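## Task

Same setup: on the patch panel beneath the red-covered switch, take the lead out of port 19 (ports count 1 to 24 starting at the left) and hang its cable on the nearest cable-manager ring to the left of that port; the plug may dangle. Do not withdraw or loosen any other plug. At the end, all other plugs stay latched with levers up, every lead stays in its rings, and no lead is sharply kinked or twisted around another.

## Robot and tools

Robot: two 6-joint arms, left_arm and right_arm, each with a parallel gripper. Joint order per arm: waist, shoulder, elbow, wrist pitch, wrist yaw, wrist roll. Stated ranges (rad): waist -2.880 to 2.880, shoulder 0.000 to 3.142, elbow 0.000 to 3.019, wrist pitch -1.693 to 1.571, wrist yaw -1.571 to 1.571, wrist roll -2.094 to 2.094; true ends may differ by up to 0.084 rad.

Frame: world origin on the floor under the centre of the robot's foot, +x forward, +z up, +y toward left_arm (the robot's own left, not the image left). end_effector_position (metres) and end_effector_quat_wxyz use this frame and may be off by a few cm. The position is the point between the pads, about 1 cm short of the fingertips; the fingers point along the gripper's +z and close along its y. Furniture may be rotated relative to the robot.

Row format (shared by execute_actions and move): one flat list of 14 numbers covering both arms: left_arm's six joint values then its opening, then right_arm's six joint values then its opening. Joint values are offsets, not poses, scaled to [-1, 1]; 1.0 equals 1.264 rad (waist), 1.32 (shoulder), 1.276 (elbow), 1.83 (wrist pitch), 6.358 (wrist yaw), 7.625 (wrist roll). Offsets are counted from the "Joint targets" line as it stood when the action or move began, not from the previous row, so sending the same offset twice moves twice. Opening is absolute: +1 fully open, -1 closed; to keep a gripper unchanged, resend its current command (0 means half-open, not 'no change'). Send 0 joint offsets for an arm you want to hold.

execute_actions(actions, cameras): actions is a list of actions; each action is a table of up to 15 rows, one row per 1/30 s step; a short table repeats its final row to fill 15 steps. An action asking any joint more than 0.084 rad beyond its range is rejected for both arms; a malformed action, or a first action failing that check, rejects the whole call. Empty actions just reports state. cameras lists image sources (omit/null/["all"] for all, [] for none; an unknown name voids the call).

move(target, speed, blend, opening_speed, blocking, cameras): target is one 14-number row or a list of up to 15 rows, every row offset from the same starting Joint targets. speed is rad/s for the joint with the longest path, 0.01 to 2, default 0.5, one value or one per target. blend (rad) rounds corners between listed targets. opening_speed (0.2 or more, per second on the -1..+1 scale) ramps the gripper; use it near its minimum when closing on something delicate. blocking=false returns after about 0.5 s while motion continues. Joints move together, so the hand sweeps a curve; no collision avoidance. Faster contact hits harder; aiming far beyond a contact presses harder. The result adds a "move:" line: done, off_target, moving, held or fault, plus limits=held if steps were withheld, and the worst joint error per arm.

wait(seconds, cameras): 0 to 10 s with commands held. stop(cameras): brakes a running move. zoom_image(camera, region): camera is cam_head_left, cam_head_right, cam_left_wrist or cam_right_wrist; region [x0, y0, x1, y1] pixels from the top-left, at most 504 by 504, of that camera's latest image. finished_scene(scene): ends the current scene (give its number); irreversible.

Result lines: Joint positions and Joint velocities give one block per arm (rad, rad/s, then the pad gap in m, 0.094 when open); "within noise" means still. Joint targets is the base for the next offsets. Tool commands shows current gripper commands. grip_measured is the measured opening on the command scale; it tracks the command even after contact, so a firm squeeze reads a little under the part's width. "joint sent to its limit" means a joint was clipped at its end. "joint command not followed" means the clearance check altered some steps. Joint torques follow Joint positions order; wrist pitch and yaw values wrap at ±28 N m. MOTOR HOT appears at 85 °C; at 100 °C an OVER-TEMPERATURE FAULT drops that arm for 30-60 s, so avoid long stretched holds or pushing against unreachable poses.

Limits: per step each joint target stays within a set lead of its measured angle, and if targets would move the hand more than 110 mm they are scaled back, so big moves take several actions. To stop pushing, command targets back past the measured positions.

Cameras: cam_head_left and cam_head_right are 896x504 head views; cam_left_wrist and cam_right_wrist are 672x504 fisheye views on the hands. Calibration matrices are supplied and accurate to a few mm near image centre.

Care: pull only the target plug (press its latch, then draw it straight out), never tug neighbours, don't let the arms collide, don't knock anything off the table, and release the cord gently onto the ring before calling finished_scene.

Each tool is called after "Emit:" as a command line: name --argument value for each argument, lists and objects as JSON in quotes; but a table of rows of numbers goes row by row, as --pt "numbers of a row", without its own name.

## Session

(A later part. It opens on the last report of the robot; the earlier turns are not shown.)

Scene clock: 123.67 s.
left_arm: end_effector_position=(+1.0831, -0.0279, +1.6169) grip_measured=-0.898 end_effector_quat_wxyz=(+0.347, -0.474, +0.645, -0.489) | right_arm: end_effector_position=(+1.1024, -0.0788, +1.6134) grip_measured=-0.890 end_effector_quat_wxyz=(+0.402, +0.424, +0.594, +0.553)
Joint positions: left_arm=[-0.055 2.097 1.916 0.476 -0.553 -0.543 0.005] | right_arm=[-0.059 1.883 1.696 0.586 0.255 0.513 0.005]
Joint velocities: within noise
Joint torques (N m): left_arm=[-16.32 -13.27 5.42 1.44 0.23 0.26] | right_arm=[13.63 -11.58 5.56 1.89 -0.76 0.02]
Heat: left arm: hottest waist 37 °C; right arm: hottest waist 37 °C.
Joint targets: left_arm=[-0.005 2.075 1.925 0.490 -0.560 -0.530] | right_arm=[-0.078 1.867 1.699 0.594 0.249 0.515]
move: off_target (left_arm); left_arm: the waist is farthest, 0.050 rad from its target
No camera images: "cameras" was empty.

Emit:
move --target '[-0.0261,0,0.0361,-0.0219,0.0013,0.0024,-0.97,0.0261,0,0,0,-0.0096,0.0017,-0.95]' --speed 0.05

Emit:
zoom_image --camera "cam_head_right" --region '[380, 60, 480, 140]'

Emit:
zoom_image --camera "cam_left_wrist" --region '[270, 130, 450, 310]'

Scene clock: 127.00 s.
left_arm: end_effector_position=(+1.0872, -0.0268, +1.6209) grip_measured=-0.898 end_effector_quat_wxyz=(+0.350, -0.464, +0.650, -0.489) | right_arm: end_effector_position=(+1.1019, -0.0767, +1.6217) grip_measured=-0.890 end_effector_quat_wxyz=(+0.405, +0.410, +0.586, +0.570)
Joint positions: left_arm=[-0.055 2.097 1.932 0.455 -0.544 -0.527 0.005] | right_arm=[-0.059 1.881 1.695 0.588 0.206 0.513 0.005]
Joint velocities: within noise
Joint torques (N m): left_arm=[-19.02 -13.27 7.94 0.79 0.19 0.32] | right_arm=[16.56 -11.52 5.61 1.76 -1.24 0.14]
Heat: left arm: hottest waist 38 °C; right arm: hottest waist 37 °C.
Joint targets: left_arm=[-0.038 2.074 1.971 0.450 -0.552 -0.512] | right_arm=[-0.045 1.867 1.699 0.594 0.188 0.528]
move: off_target (left_arm); left_arm: the elbow is farthest, 0.039 rad from its target
camera_calibration:
cam_left_wrist: T_world_to_cam=[[0.259875, -0.0865904, 0.961752, -1.84196], [-0.801175, -0.575323, 0.164687, 0.590808], [0.539058, -0.81333, -0.218886, -0.130789], [0, 0, 0, 1]] pos_world=[1.02252, 0.0740347, 1.64559]
cam_right_wrist: T_world_to_cam=[[-0.0171495, -0.0399625, -0.999054, 1.63282], [-0.828918, 0.55931, -0.00814361, 0.972191], [0.559107, 0.827995, -0.0427176, -0.360339], [0, 0, 0, 1]] pos_world=[1.03534, -0.180146, 1.6238]

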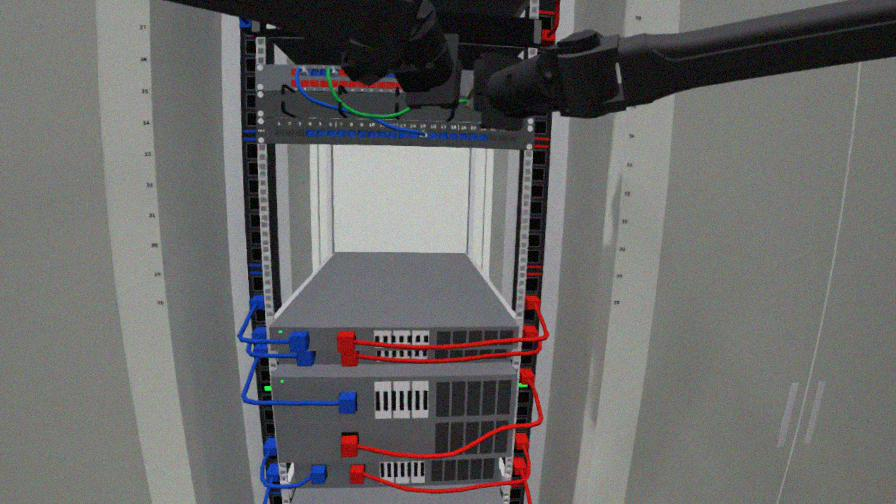

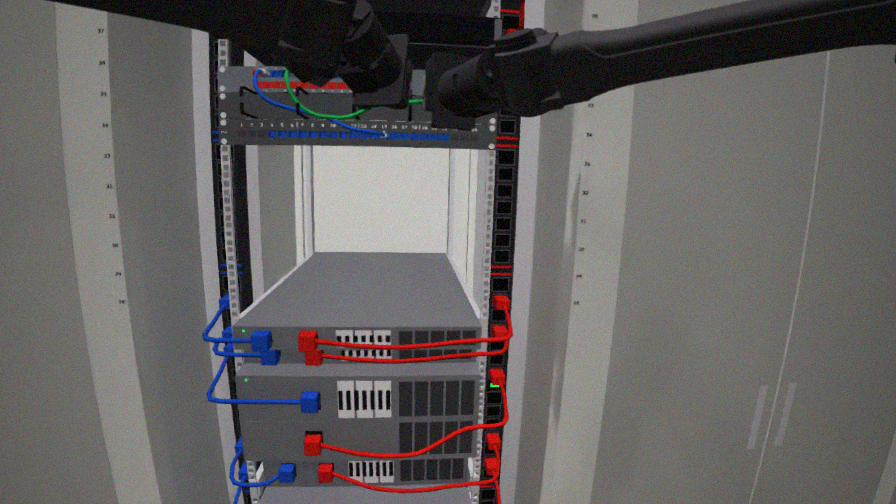

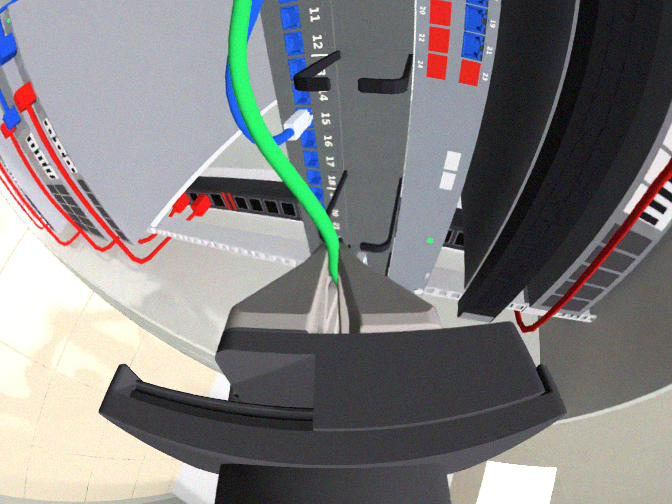

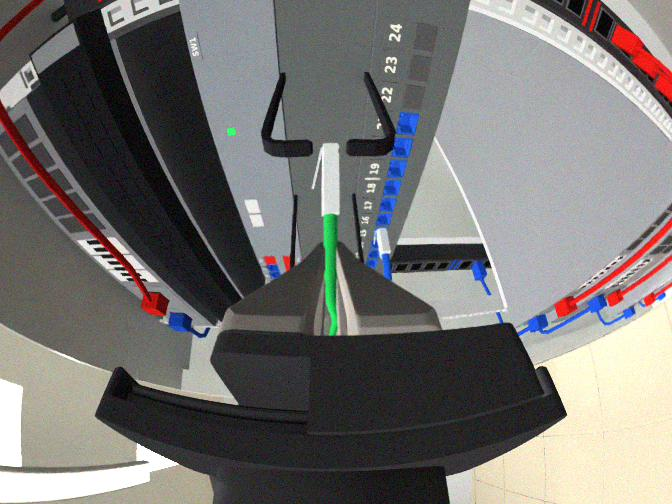

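Scaled by 5.040 from the camera's 896x504 image, which has a finer 1280x720 frame.

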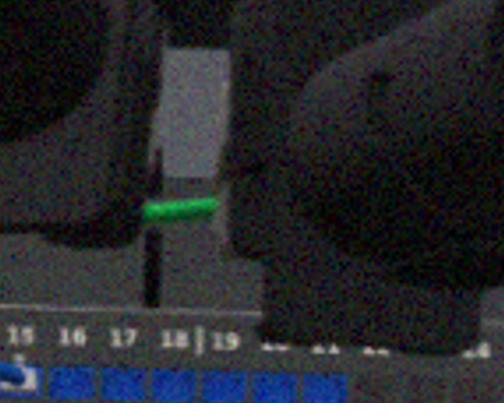

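Scaled by 2.800 from the camera's 672x504 image, which has a finer 960x720 frame.

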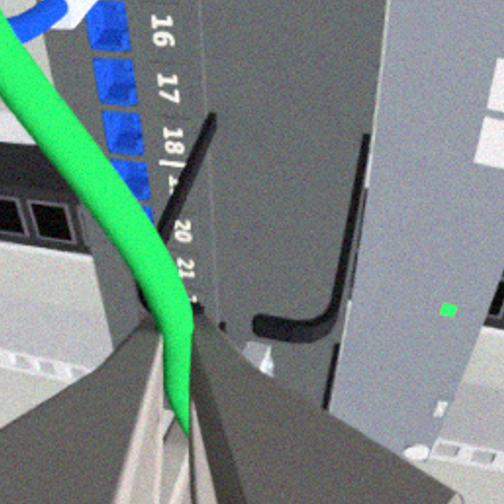

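Emit:
move --pt "0 0.0235 0 0 0 0 -0.97 0 0.0189 0.0219 -0.0066 0 0 -0.95" --pt "0 0.0561 0.0854 -0.0393 -0.0075 -0.0037 -0.97 0 0.0424 0.0745 -0.029 0.0046 0.0003 -0.95" --speed 0.05

Emit:
zoom_image --camera "cam_head_right" --region '[380, 60, 480, 140]'

Emit:
zoom_image --camera "cam_left_wrist" --region '[270, 130, 450, 310]'

Emit:
zoom_image --camera "cam_right_wrist" --region '[230, 120, 450, 320]'

Scene clock: 130.80 s.
left_arm: end_effector_position=(+1.1049, -0.0283, +1.6223) grip_measured=-0.898 end_effector_quat_wxyz=(+0.344, -0.477, +0.654, -0.475) | right_arm: end_effector_position=(+1.1191, -0.0799, +1.6249) grip_measured=-0.890 end_effector_quat_wxyz=(+0.407, +0.420, +0.587, +0.561)
Joint positions: left_arm=[-0.055 2.14 2.041 0.382 -0.584 -0.54 0.005] | right_arm=[-0.059 1.906 1.767 0.549 0.233 0.513 0.005]
Joint velocities: within noise
Joint torques (N m): left_arm=[-19.55 -11.11 7.94 0.8 -0.17 0.13] | right_arm=[16.5 -9.29 7.64 1.14 -1.14 0.15]
Heat: left arm: hottest waist 38 °C; right arm: hottest waist 37 °C.
Joint targets: left_arm=[-0.038 2.149 2.080 0.378 -0.599 -0.540] | right_arm=[-0.045 1.923 1.794 0.541 0.217 0.530]
move: off_target (left_arm); left_arm: the elbow is farthest, 0.039 rad from its target
camera_calibration:
cam_left_wrist: T_world_to_cam=[[0.296697, -0.0896991, 0.95075, -1.87088], [-0.784774, -0.590191, 0.18922, 0.545625], [0.544151, -0.802265, -0.245501, -0.103364], [0, 0, 0, 1]] pos_world=[1.03952, 0.0712813, 1.65012]
cam_right_wrist: T_world_to_cam=[[-0.0362587, -0.0445358, -0.99835, 1.65602], [-0.817657, 0.575691, 0.0040149, 0.957241], [0.574562, 0.816454, -0.0572889, -0.361765], [0, 0, 0, 1]] pos_world=[1.0506, -0.181959, 1.62871]

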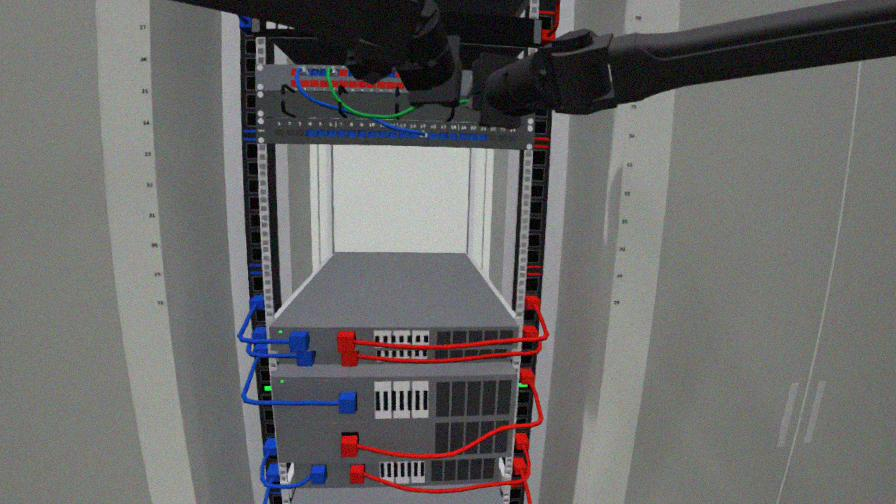

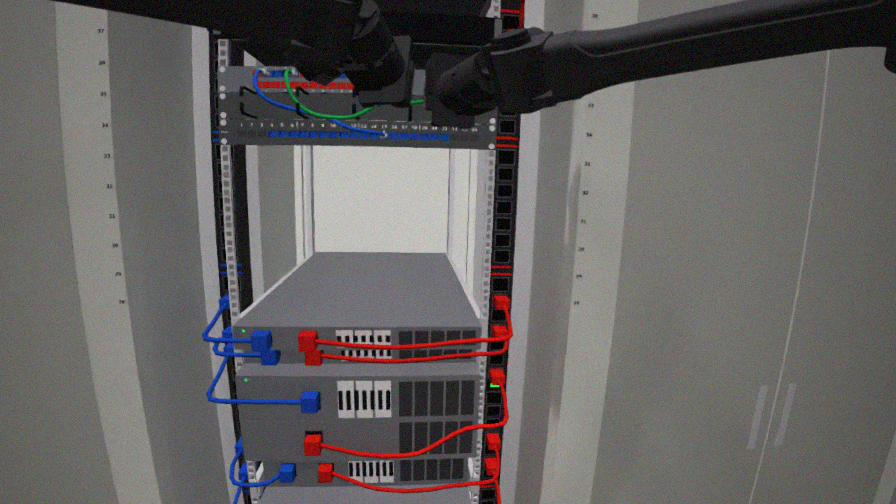

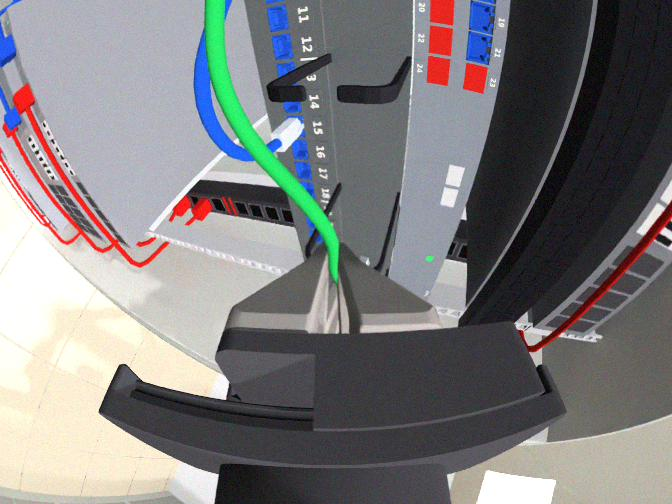

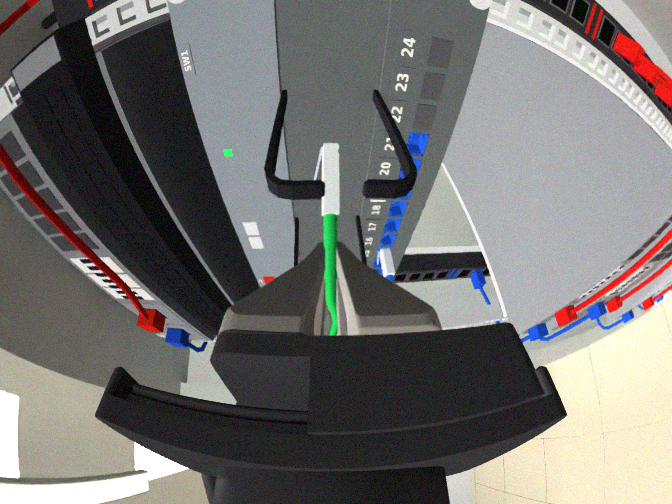

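Scaled by 5.040 from the camera's 896x504 image, which has a finer 1280x720 frame.

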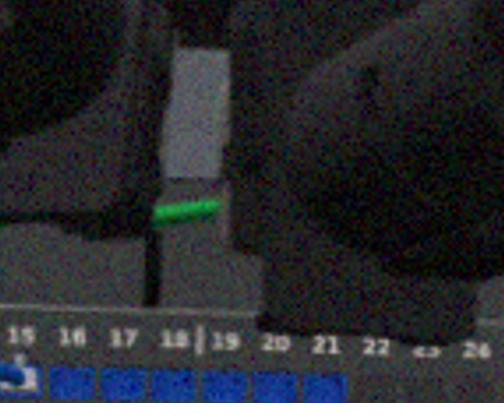

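Scaled by 2.800 from the camera's 672x504 image, which has a finer 960x720 frame.

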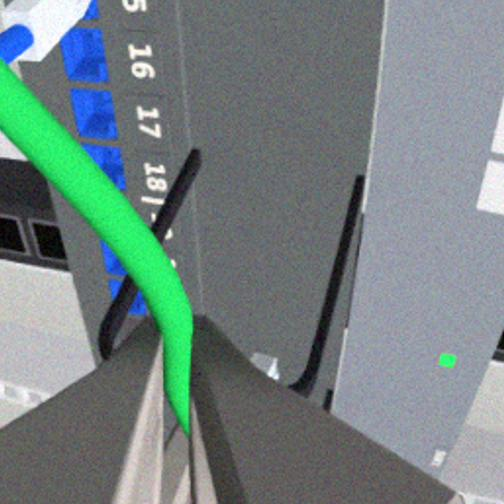

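Scaled by 2.291 from the camera's 672x504 image, which has a finer 960x720 frame.

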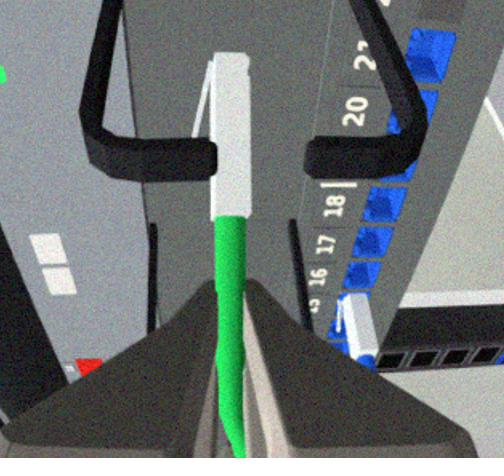

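Emit:
move --target '[0,0.0295,0.0862,-0.0399,-0.0088,-0.0014,-0.97,0,0.0212,0.0447,-0.0208,0.0047,0.0003,-0.95]' --speed 0.04

Emit:
zoom_image --camera "cam_head_right" --region '[380, 60, 480, 140]'

Emit:
zoom_image --camera "cam_left_wrist" --region '[270, 130, 450, 310]'

Emit:
zoom_image --camera "cam_right_wrist" --region '[230, 120, 450, 320]'

Scene clock: 134.60 s.
left_arm: end_effector_position=(+1.1177, -0.0272, +1.6185) grip_measured=-0.898 end_effector_quat_wxyz=(+0.336, -0.493, +0.665, -0.449) | right_arm: end_effector_position=(+1.1308, -0.0790, +1.6201) grip_measured=-0.890 end_effector_quat_wxyz=(+0.404, +0.429, +0.594, +0.548)
Joint positions: left_arm=[-0.055 2.181 2.141 0.307 -0.65 -0.548 0.005] | right_arm=[-0.062 1.932 1.822 0.512 0.266 0.513 0.005]
Joint velocities: within noise
Joint torques (N m): left_arm=[-19.9 -11.52 8.77 0.91 0.26 0.1] | right_arm=[17.03 -9.52 7.82 1.28 -1.21 0.18]
Heat: left arm: hottest waist 38 °C; right arm: hottest waist 37 °C.
Joint targets: left_arm=[-0.038 2.188 2.190 0.305 -0.656 -0.551] | right_arm=[-0.045 1.951 1.851 0.503 0.247 0.532]
move: off_target (left_arm); left_arm: the elbow is farthest, 0.049 rad from its target
camera_calibration:
cam_left_wrist: T_world_to_cam=[[0.352999, -0.108332, 0.929331, -1.89976], [-0.760534, -0.611761, 0.21757, 0.483494], [0.544959, -0.78359, -0.298341, -0.025264], [0, 0, 0, 1]] pos_world=[1.0521, 0.0701817, 1.65278]
cam_right_wrist: T_world_to_cam=[[-0.067943, -0.0577631, -0.996016, 1.68272], [-0.810581, 0.585238, 0.0213533, 0.930902], [0.581673, 0.808802, -0.0865844, -0.330667], [0, 0, 0, 1]] pos_world=[1.06124, -0.180156, 1.6275]

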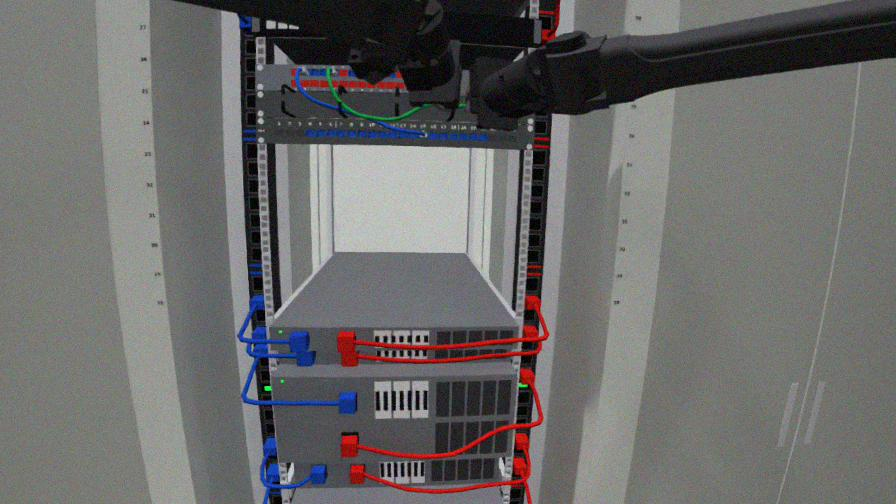

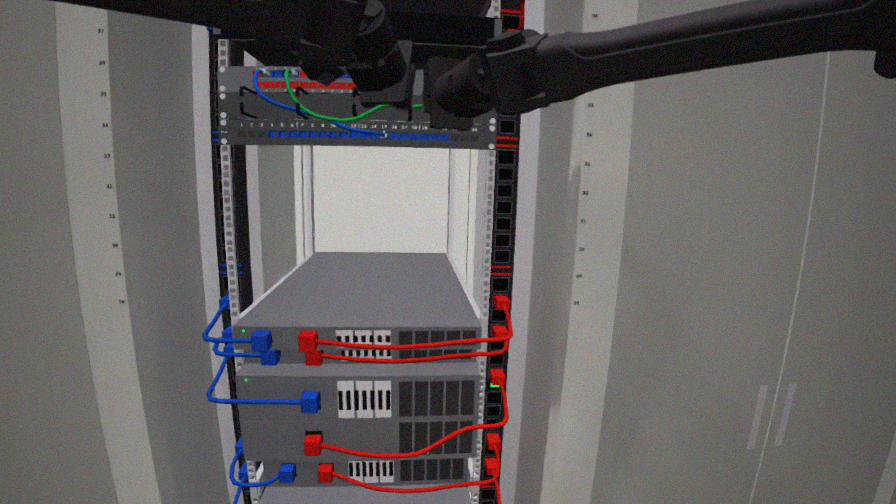

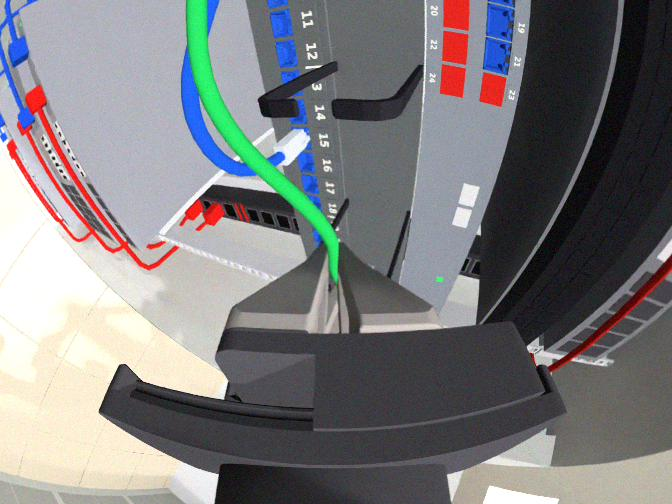

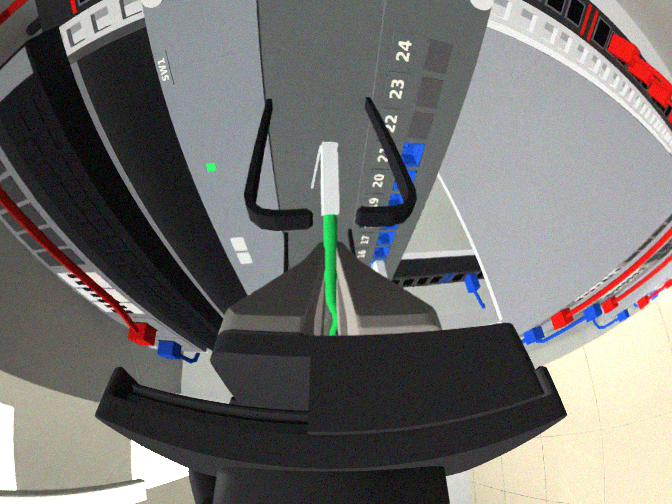

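Scaled by 5.040 from the camera's 896x504 image, which has a finer 1280x720 frame.

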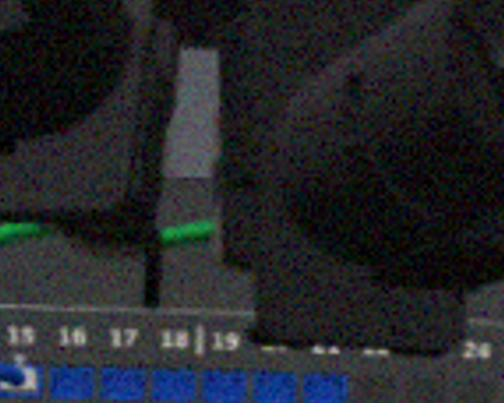

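Scaled by 2.800 from the camera's 672x504 image, which has a finer 960x720 frame.

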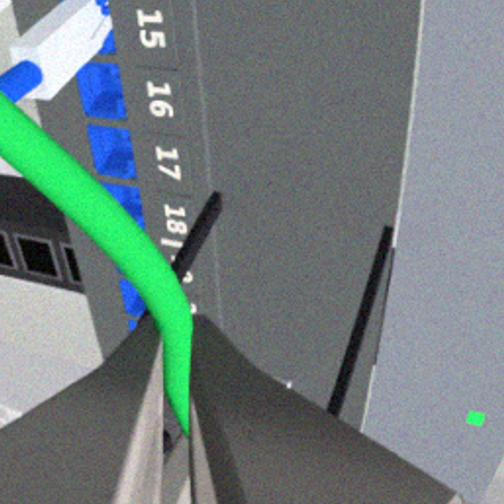

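Scaled by 2.291 from the camera's 672x504 image, which has a finer 960x720 frame.

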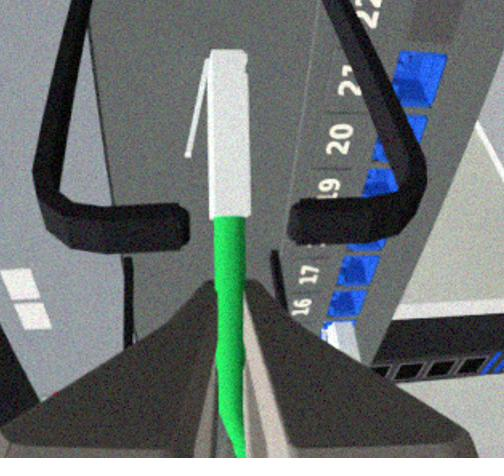

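Emit:
zoom_image --camera "cam_left_wrist" --region '[300, 230, 370, 340]'

Emit:
zoom_image --camera "cam_head_left" --region '[430, 80, 490, 130]'

Emit:
zoom_image --camera "cam_head_right" --region '[395, 80, 445, 130]'

Scaled by 4.582 from the camera's 672x504 image, which has a finer 960x720 frame.

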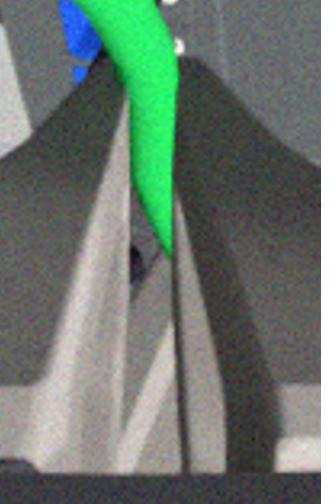

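Scaled by 8.400 from the camera's 896x504 image, which has a finer 1280x720 frame.

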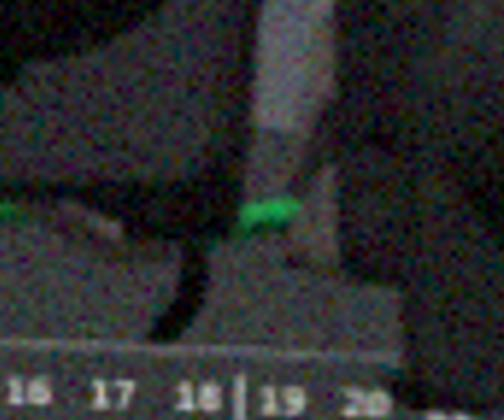

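Scaled by 10.080 from the camera's 896x504 image, which has a finer 1280x720 frame.

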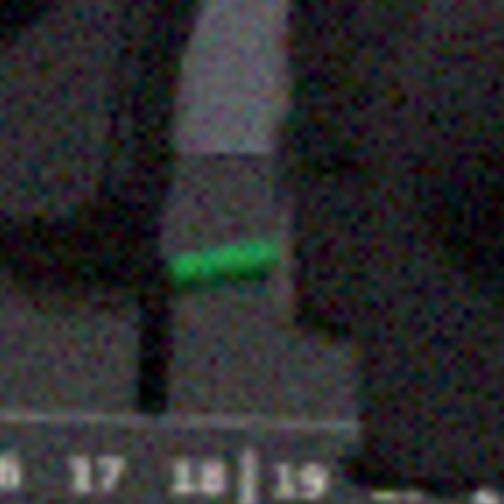

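Emit:
move --target '[0,0.0121,0.0227,0.0158,0.0038,0,-0.97,0,0,0,0,-0.0035,0,-0.95]' --speed 0.03

Emit:
zoom_image --camera "cam_left_wrist" --region '[300, 230, 370, 340]'

Emit:
zoom_image --camera "cam_head_left" --region '[430, 80, 490, 130]'

Emit:
zoom_image --camera "cam_head_right" --region '[395, 80, 445, 130]'

Scene clock: 137.53 s.
left_arm: end_effector_position=(+1.1191, -0.0274, +1.6190) grip_measured=-0.899 end_effector_quat_wxyz=(+0.337, -0.495, +0.663, -0.449) | right_arm: end_effector_position=(+1.1313, -0.0787, +1.6206) grip_measured=-0.890 end_effector_quat_wxyz=(+0.405, +0.425, +0.593, +0.552)
Joint positions: left_arm=[-0.055 2.186 2.15 0.309 -0.65 -0.549 0.005] | right_arm=[-0.064 1.932 1.822 0.512 0.25 0.513 0.005]
Joint velocities: within noise
Joint torques (N m): left_arm=[-20.01 -10.7 10.41 1.84 1.4 0.1] | right_arm=[17.32 -9.35 7.82 1.2 -1.43 0.17]
Heat: left arm: hottest waist 38 °C; right arm: hottest waist 37 °C.
Joint targets: left_arm=[-0.038 2.203 2.219 0.334 -0.631 -0.551] | right_arm=[-0.045 1.951 1.851 0.503 0.225 0.532]
move: off_target (left_arm); left_arm: the elbow is farthest, 0.069 rad from its target
camera_calibration:
cam_left_wrist: T_world_to_cam=[[0.352253, -0.104111, 0.930096, -1.90106], [-0.757642, -0.615158, 0.218082, 0.48013], [0.549451, -0.781499, -0.29557, -0.0355228], [0, 0, 0, 1]] pos_world=[1.05294, 0.0696726, 1.65296]
cam_right_wrist: T_world_to_cam=[[-0.0567732, -0.0552577, -0.996857, 1.67217], [-0.814399, 0.580132, 0.0142239, 0.946612], [0.577522, 0.812646, -0.0779377, -0.340145], [0, 0, 0, 1]] pos_world=[1.0623, -0.180342, 1.62694]

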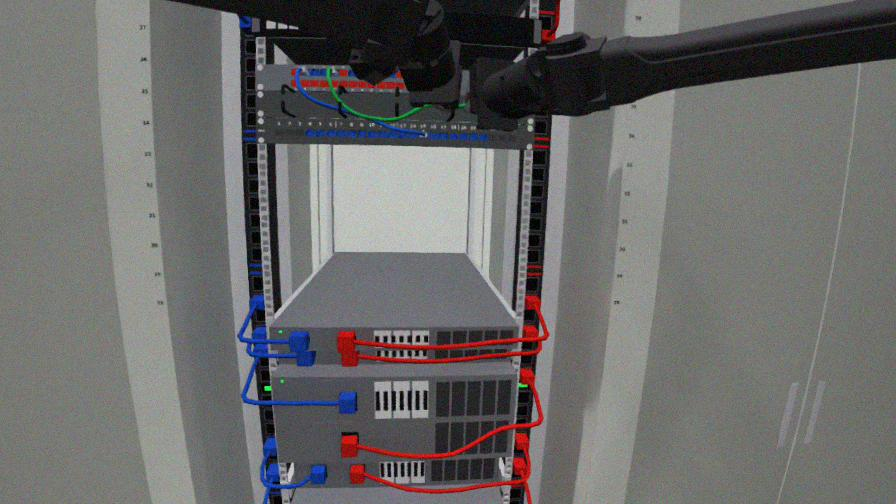

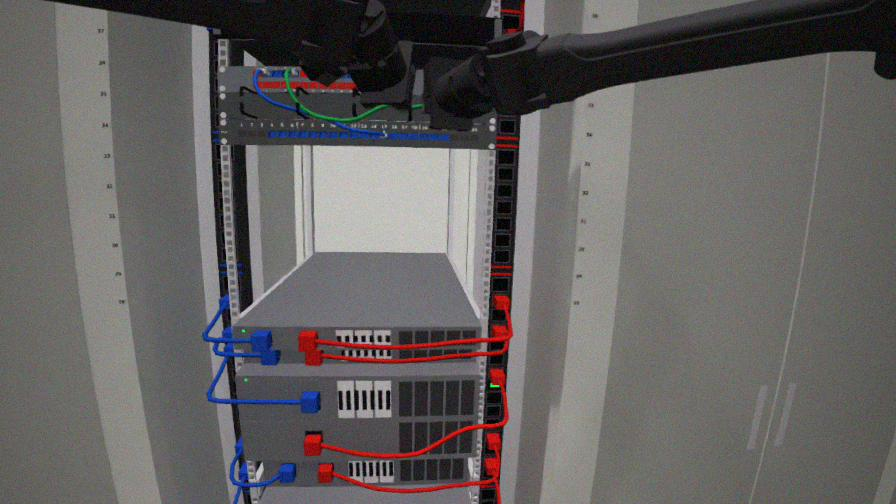

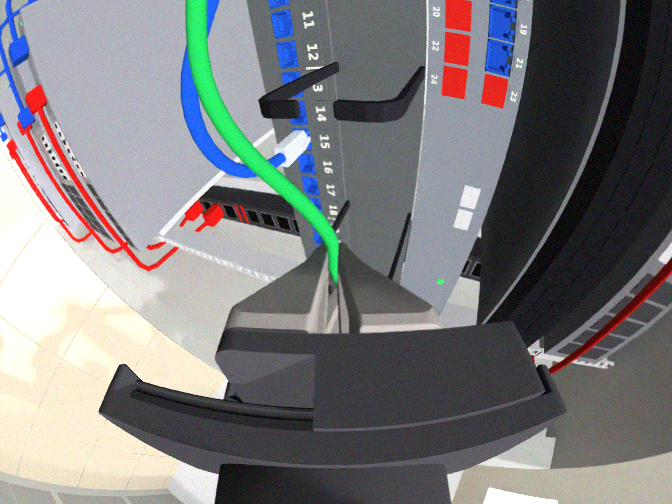

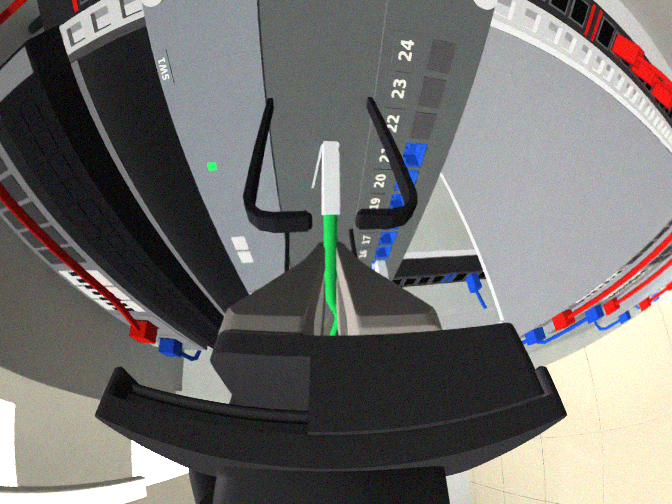

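Scaled by 4.582 from the camera's 672x504 image, which has a finer 960x720 frame.

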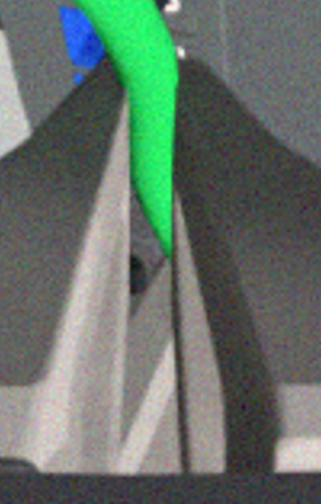

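Scaled by 8.400 from the camera's 896x504 image, which has a finer 1280x720 frame.

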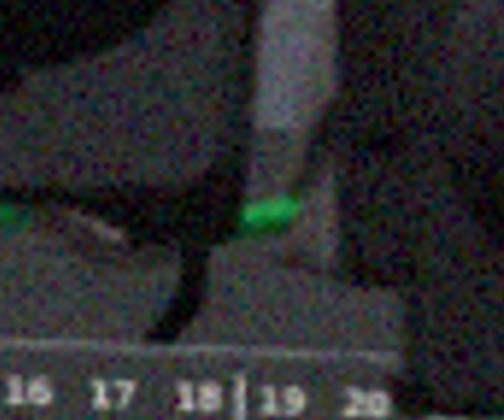

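Scaled by 10.080 from the camera's 896x504 image, which has a finer 1280x720 frame.

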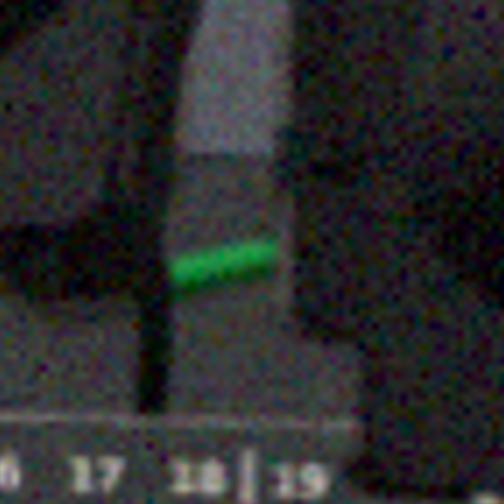

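Emit:
move --target '[0,0,0,0,-0.0093,0,-0.97,0,0,0,0,0.0065,0,-0.95]' --speed 0.03

Emit:
zoom_image --camera "cam_left_wrist" --region '[300, 230, 370, 340]'

Emit:
zoom_image --camera "cam_head_right" --region '[395, 80, 445, 130]'

Emit:
zoom_image --camera "cam_right_wrist" --region '[230, 120, 450, 320]'

Scene clock: 142.53 s.
left_arm: end_effector_position=(+1.1206, -0.0264, +1.6158) grip_measured=-0.899 end_effector_quat_wxyz=(+0.338, -0.505, +0.663, -0.437) | right_arm: end_effector_position=(+1.1319, -0.0794, +1.6156) grip_measured=-0.890 end_effector_quat_wxyz=(+0.403, +0.433, +0.597, +0.542)
Joint positions: left_arm=[-0.056 2.2 2.17 0.31 -0.682 -0.549 0.005] | right_arm=[-0.065 1.935 1.826 0.512 0.277 0.513 0.005]
Joint velocities: within noise
Joint torques (N m): left_arm=[-20.01 -11.81 8.72 1.77 0.14 0.1] | right_arm=[17.26 -9.64 7.46 1.2 -0.96 0.17]
Heat: left arm: hottest waist 38 °C; right arm: hottest waist 37 °C.
Joint targets: left_arm=[-0.038 2.204 2.219 0.334 -0.690 -0.551] | right_arm=[-0.045 1.951 1.851 0.503 0.266 0.532]
move: off_target (left_arm); left_arm: the elbow is farthest, 0.049 rad from its target
camera_calibration:
cam_left_wrist: T_world_to_cam=[[0.374449, -0.104825, 0.921303, -1.90916], [-0.738894, -0.634012, 0.228175, 0.444744], [0.560199, -0.766186, -0.31486, -0.0169052], [0, 0, 0, 1]] pos_world=[1.05297, 0.0688929, 1.65211]
cam_right_wrist: T_world_to_cam=[[-0.0798105, -0.0630018, -0.994817, 1.68937], [-0.806588, 0.590483, 0.0273142, 0.91845], [0.585702, 0.804587, -0.0979432, -0.317897], [0, 0, 0, 1]] pos_world=[1.06183, -0.18012, 1.62439]

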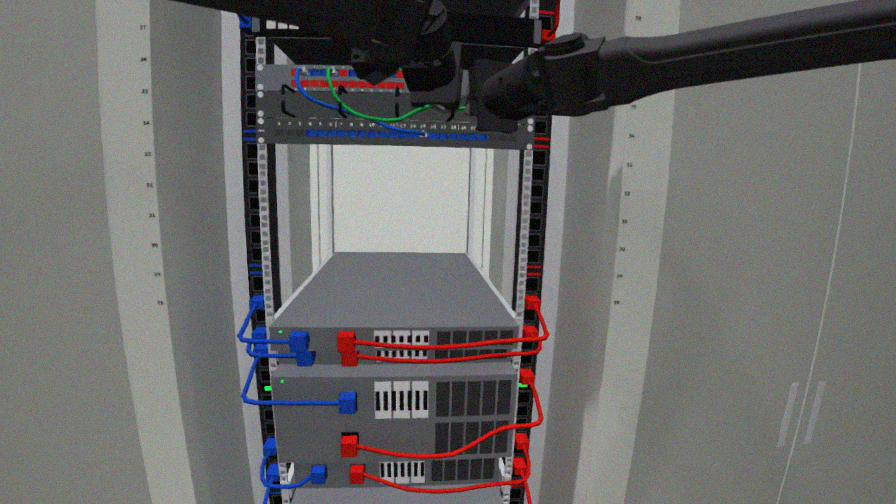

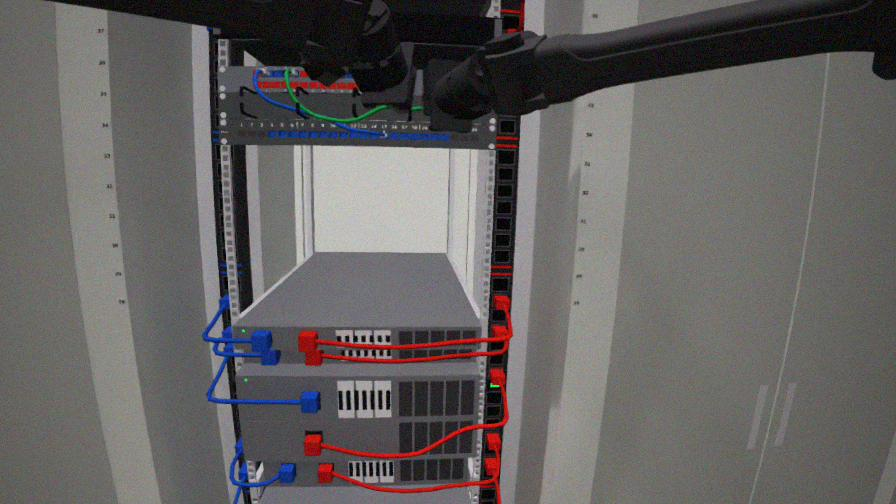

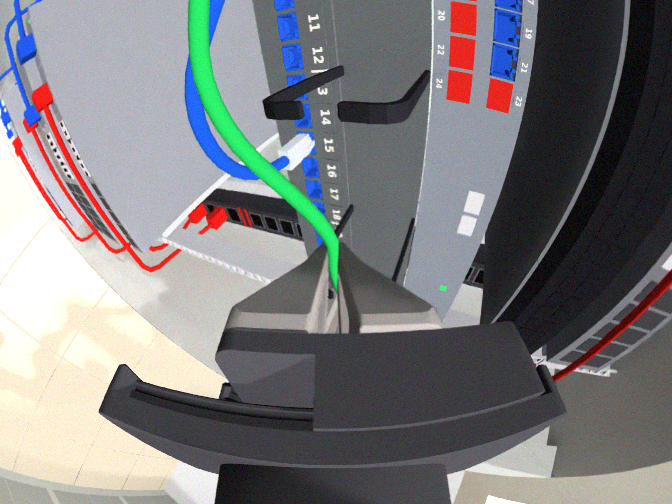

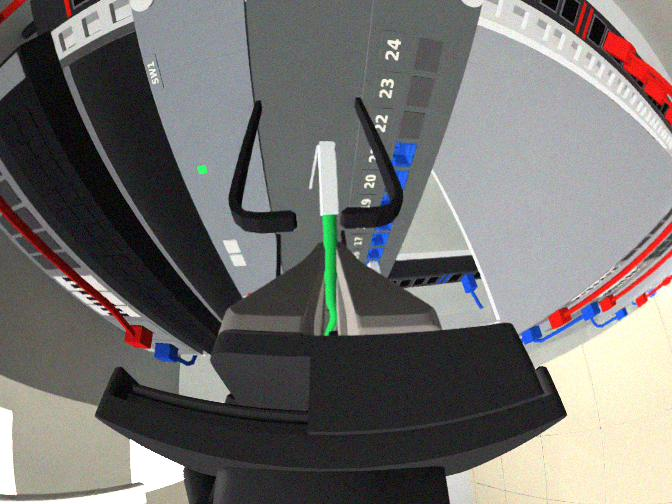

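Scaled by 4.582 from the camera's 672x504 image, which has a finer 960x720 frame.

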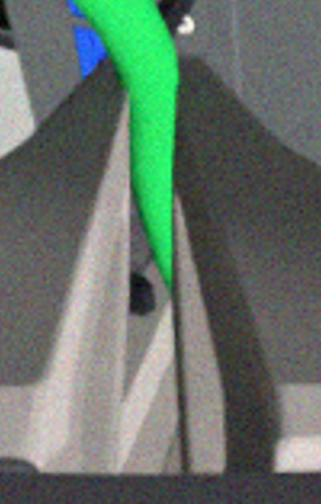

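Scaled by 10.080 from the camera's 896x504 image, which has a finer 1280x720 frame.

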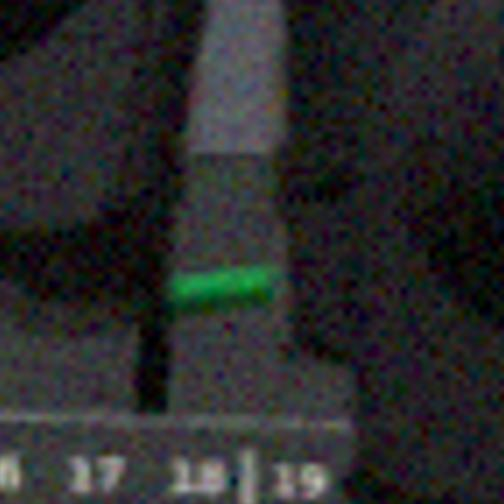

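Scaled by 2.291 from the camera's 672x504 image, which has a finer 960x720 frame.

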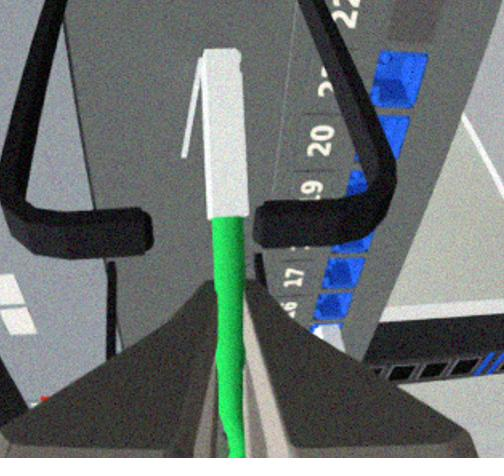

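Emit:
move --target '[0,0,0,0,0,0,-0.7,0,0,0,0,0,0,-0.95]' --speed 0.03 --opening_speed 0.25

Emit:
zoom_image --camera "cam_left_wrist" --region '[270, 180, 420, 330]'

Emit:
zoom_image --camera "cam_head_right" --region '[395, 80, 445, 130]'

Scene clock: 144.47 s.
left_arm: end_effector_position=(+1.1199, -0.0272, +1.6134) grip_measured=-0.702 end_effector_quat_wxyz=(+0.337, -0.508, +0.664, -0.432) | right_arm: end_effector_position=(+1.1318, -0.0791, +1.6160) grip_measured=-0.890 end_effector_quat_wxyz=(+0.403, +0.432, +0.596, +0.544)
Joint positions: left_arm=[-0.056 2.204 2.174 0.311 -0.693 -0.549 0.014] | right_arm=[-0.065 1.935 1.826 0.511 0.274 0.515 0.005]
Joint velocities: within noise
Joint torques (N m): left_arm=[-20.07 -12.34 8.39 1.73 0.66 0.1] | right_arm=[17.49 -9.76 7.49 1.14 -0.84 0.18]
Heat: left arm: hottest waist 38 °C; right arm: hottest waist 37 °C.
Joint targets: left_arm=[-0.038 2.203 2.219 0.334 -0.690 -0.551] | right_arm=[-0.045 1.951 1.851 0.503 0.266 0.532]
move: off_target (left_arm); left_arm: the elbow is farthest, 0.045 rad from its target
camera_calibration:
cam_left_wrist: T_world_to_cam=[[0.383114, -0.107126, 0.917468, -1.91036], [-0.733339, -0.639203, 0.231591, 0.432392], [0.561639, -0.76154, -0.323447, -0.00559539], [0, 0, 0, 1]] pos_world=[1.05212, 0.0674765, 1.65075]
cam_right_wrist: T_world_to_cam=[[-0.0779586, -0.0605452, -0.995116, 1.68837], [-0.80763, 0.589051, 0.0274314, 0.919062], [0.584514, 0.805824, -0.0948197, -0.321693], [0, 0, 0, 1]] pos_world=[1.06192, -0.179924, 1.62441]

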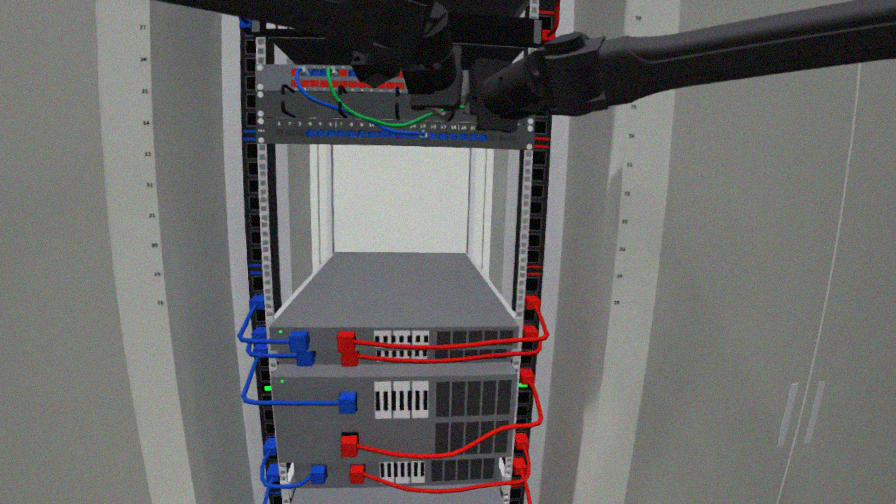

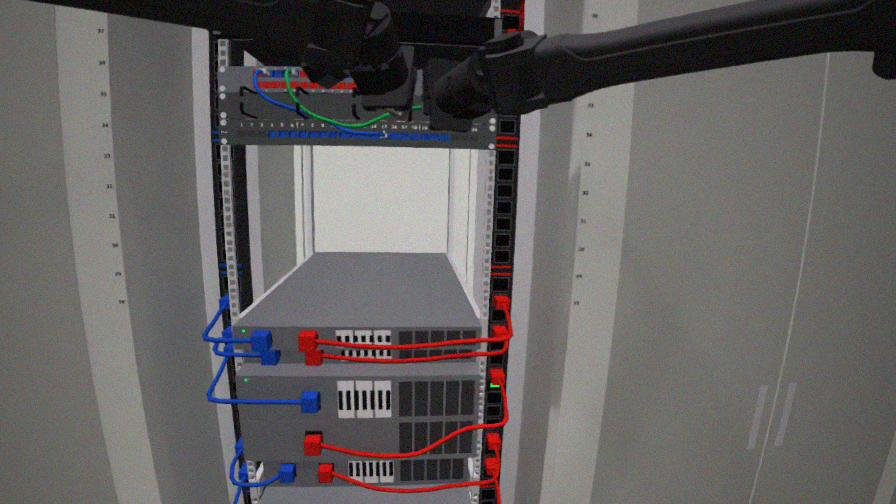

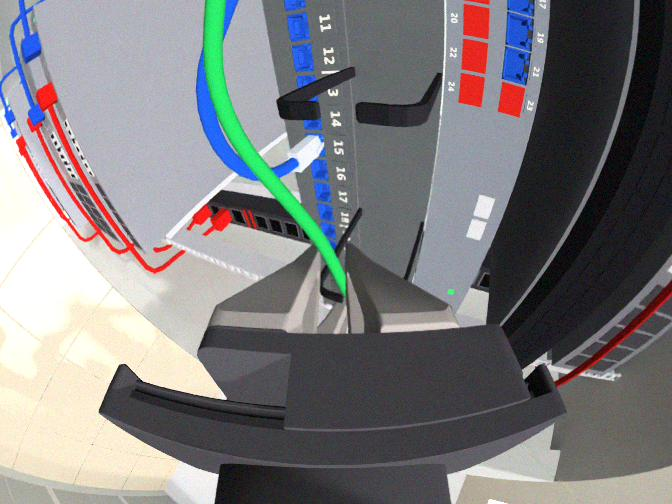

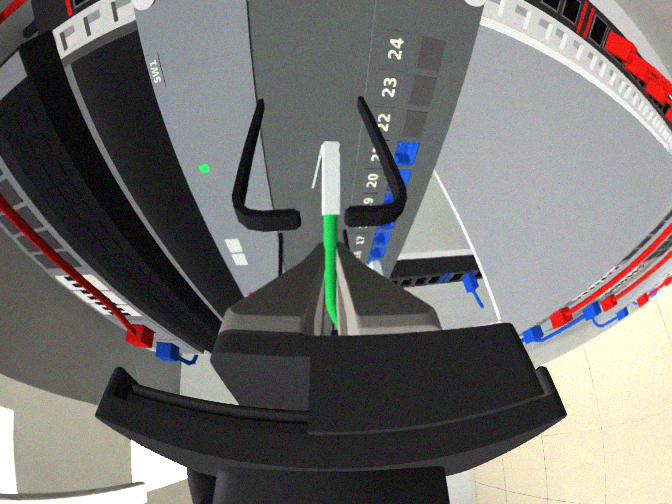

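Scaled by 3.360 from the camera's 672x504 image, which has a finer 960x720 frame.

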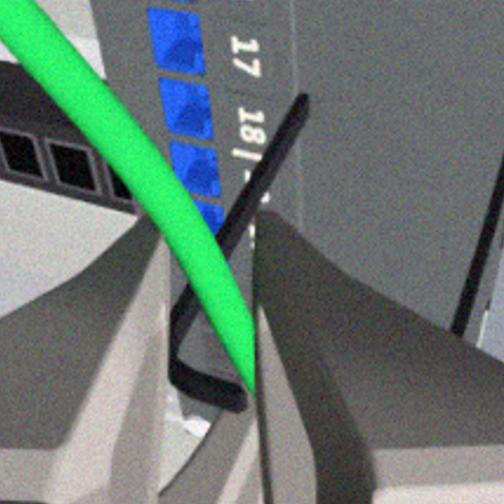

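Scaled by 10.080 from the camera's 896x504 image, which has a finer 1280x720 frame.

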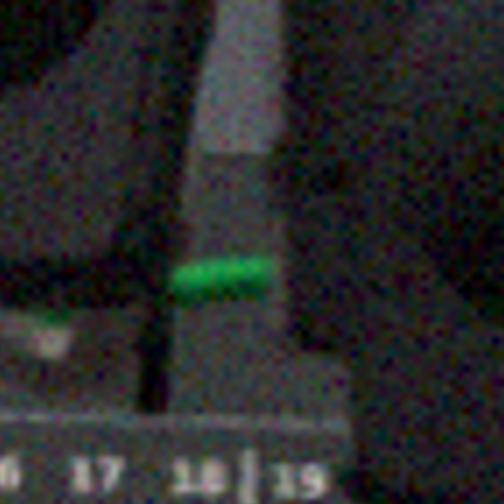

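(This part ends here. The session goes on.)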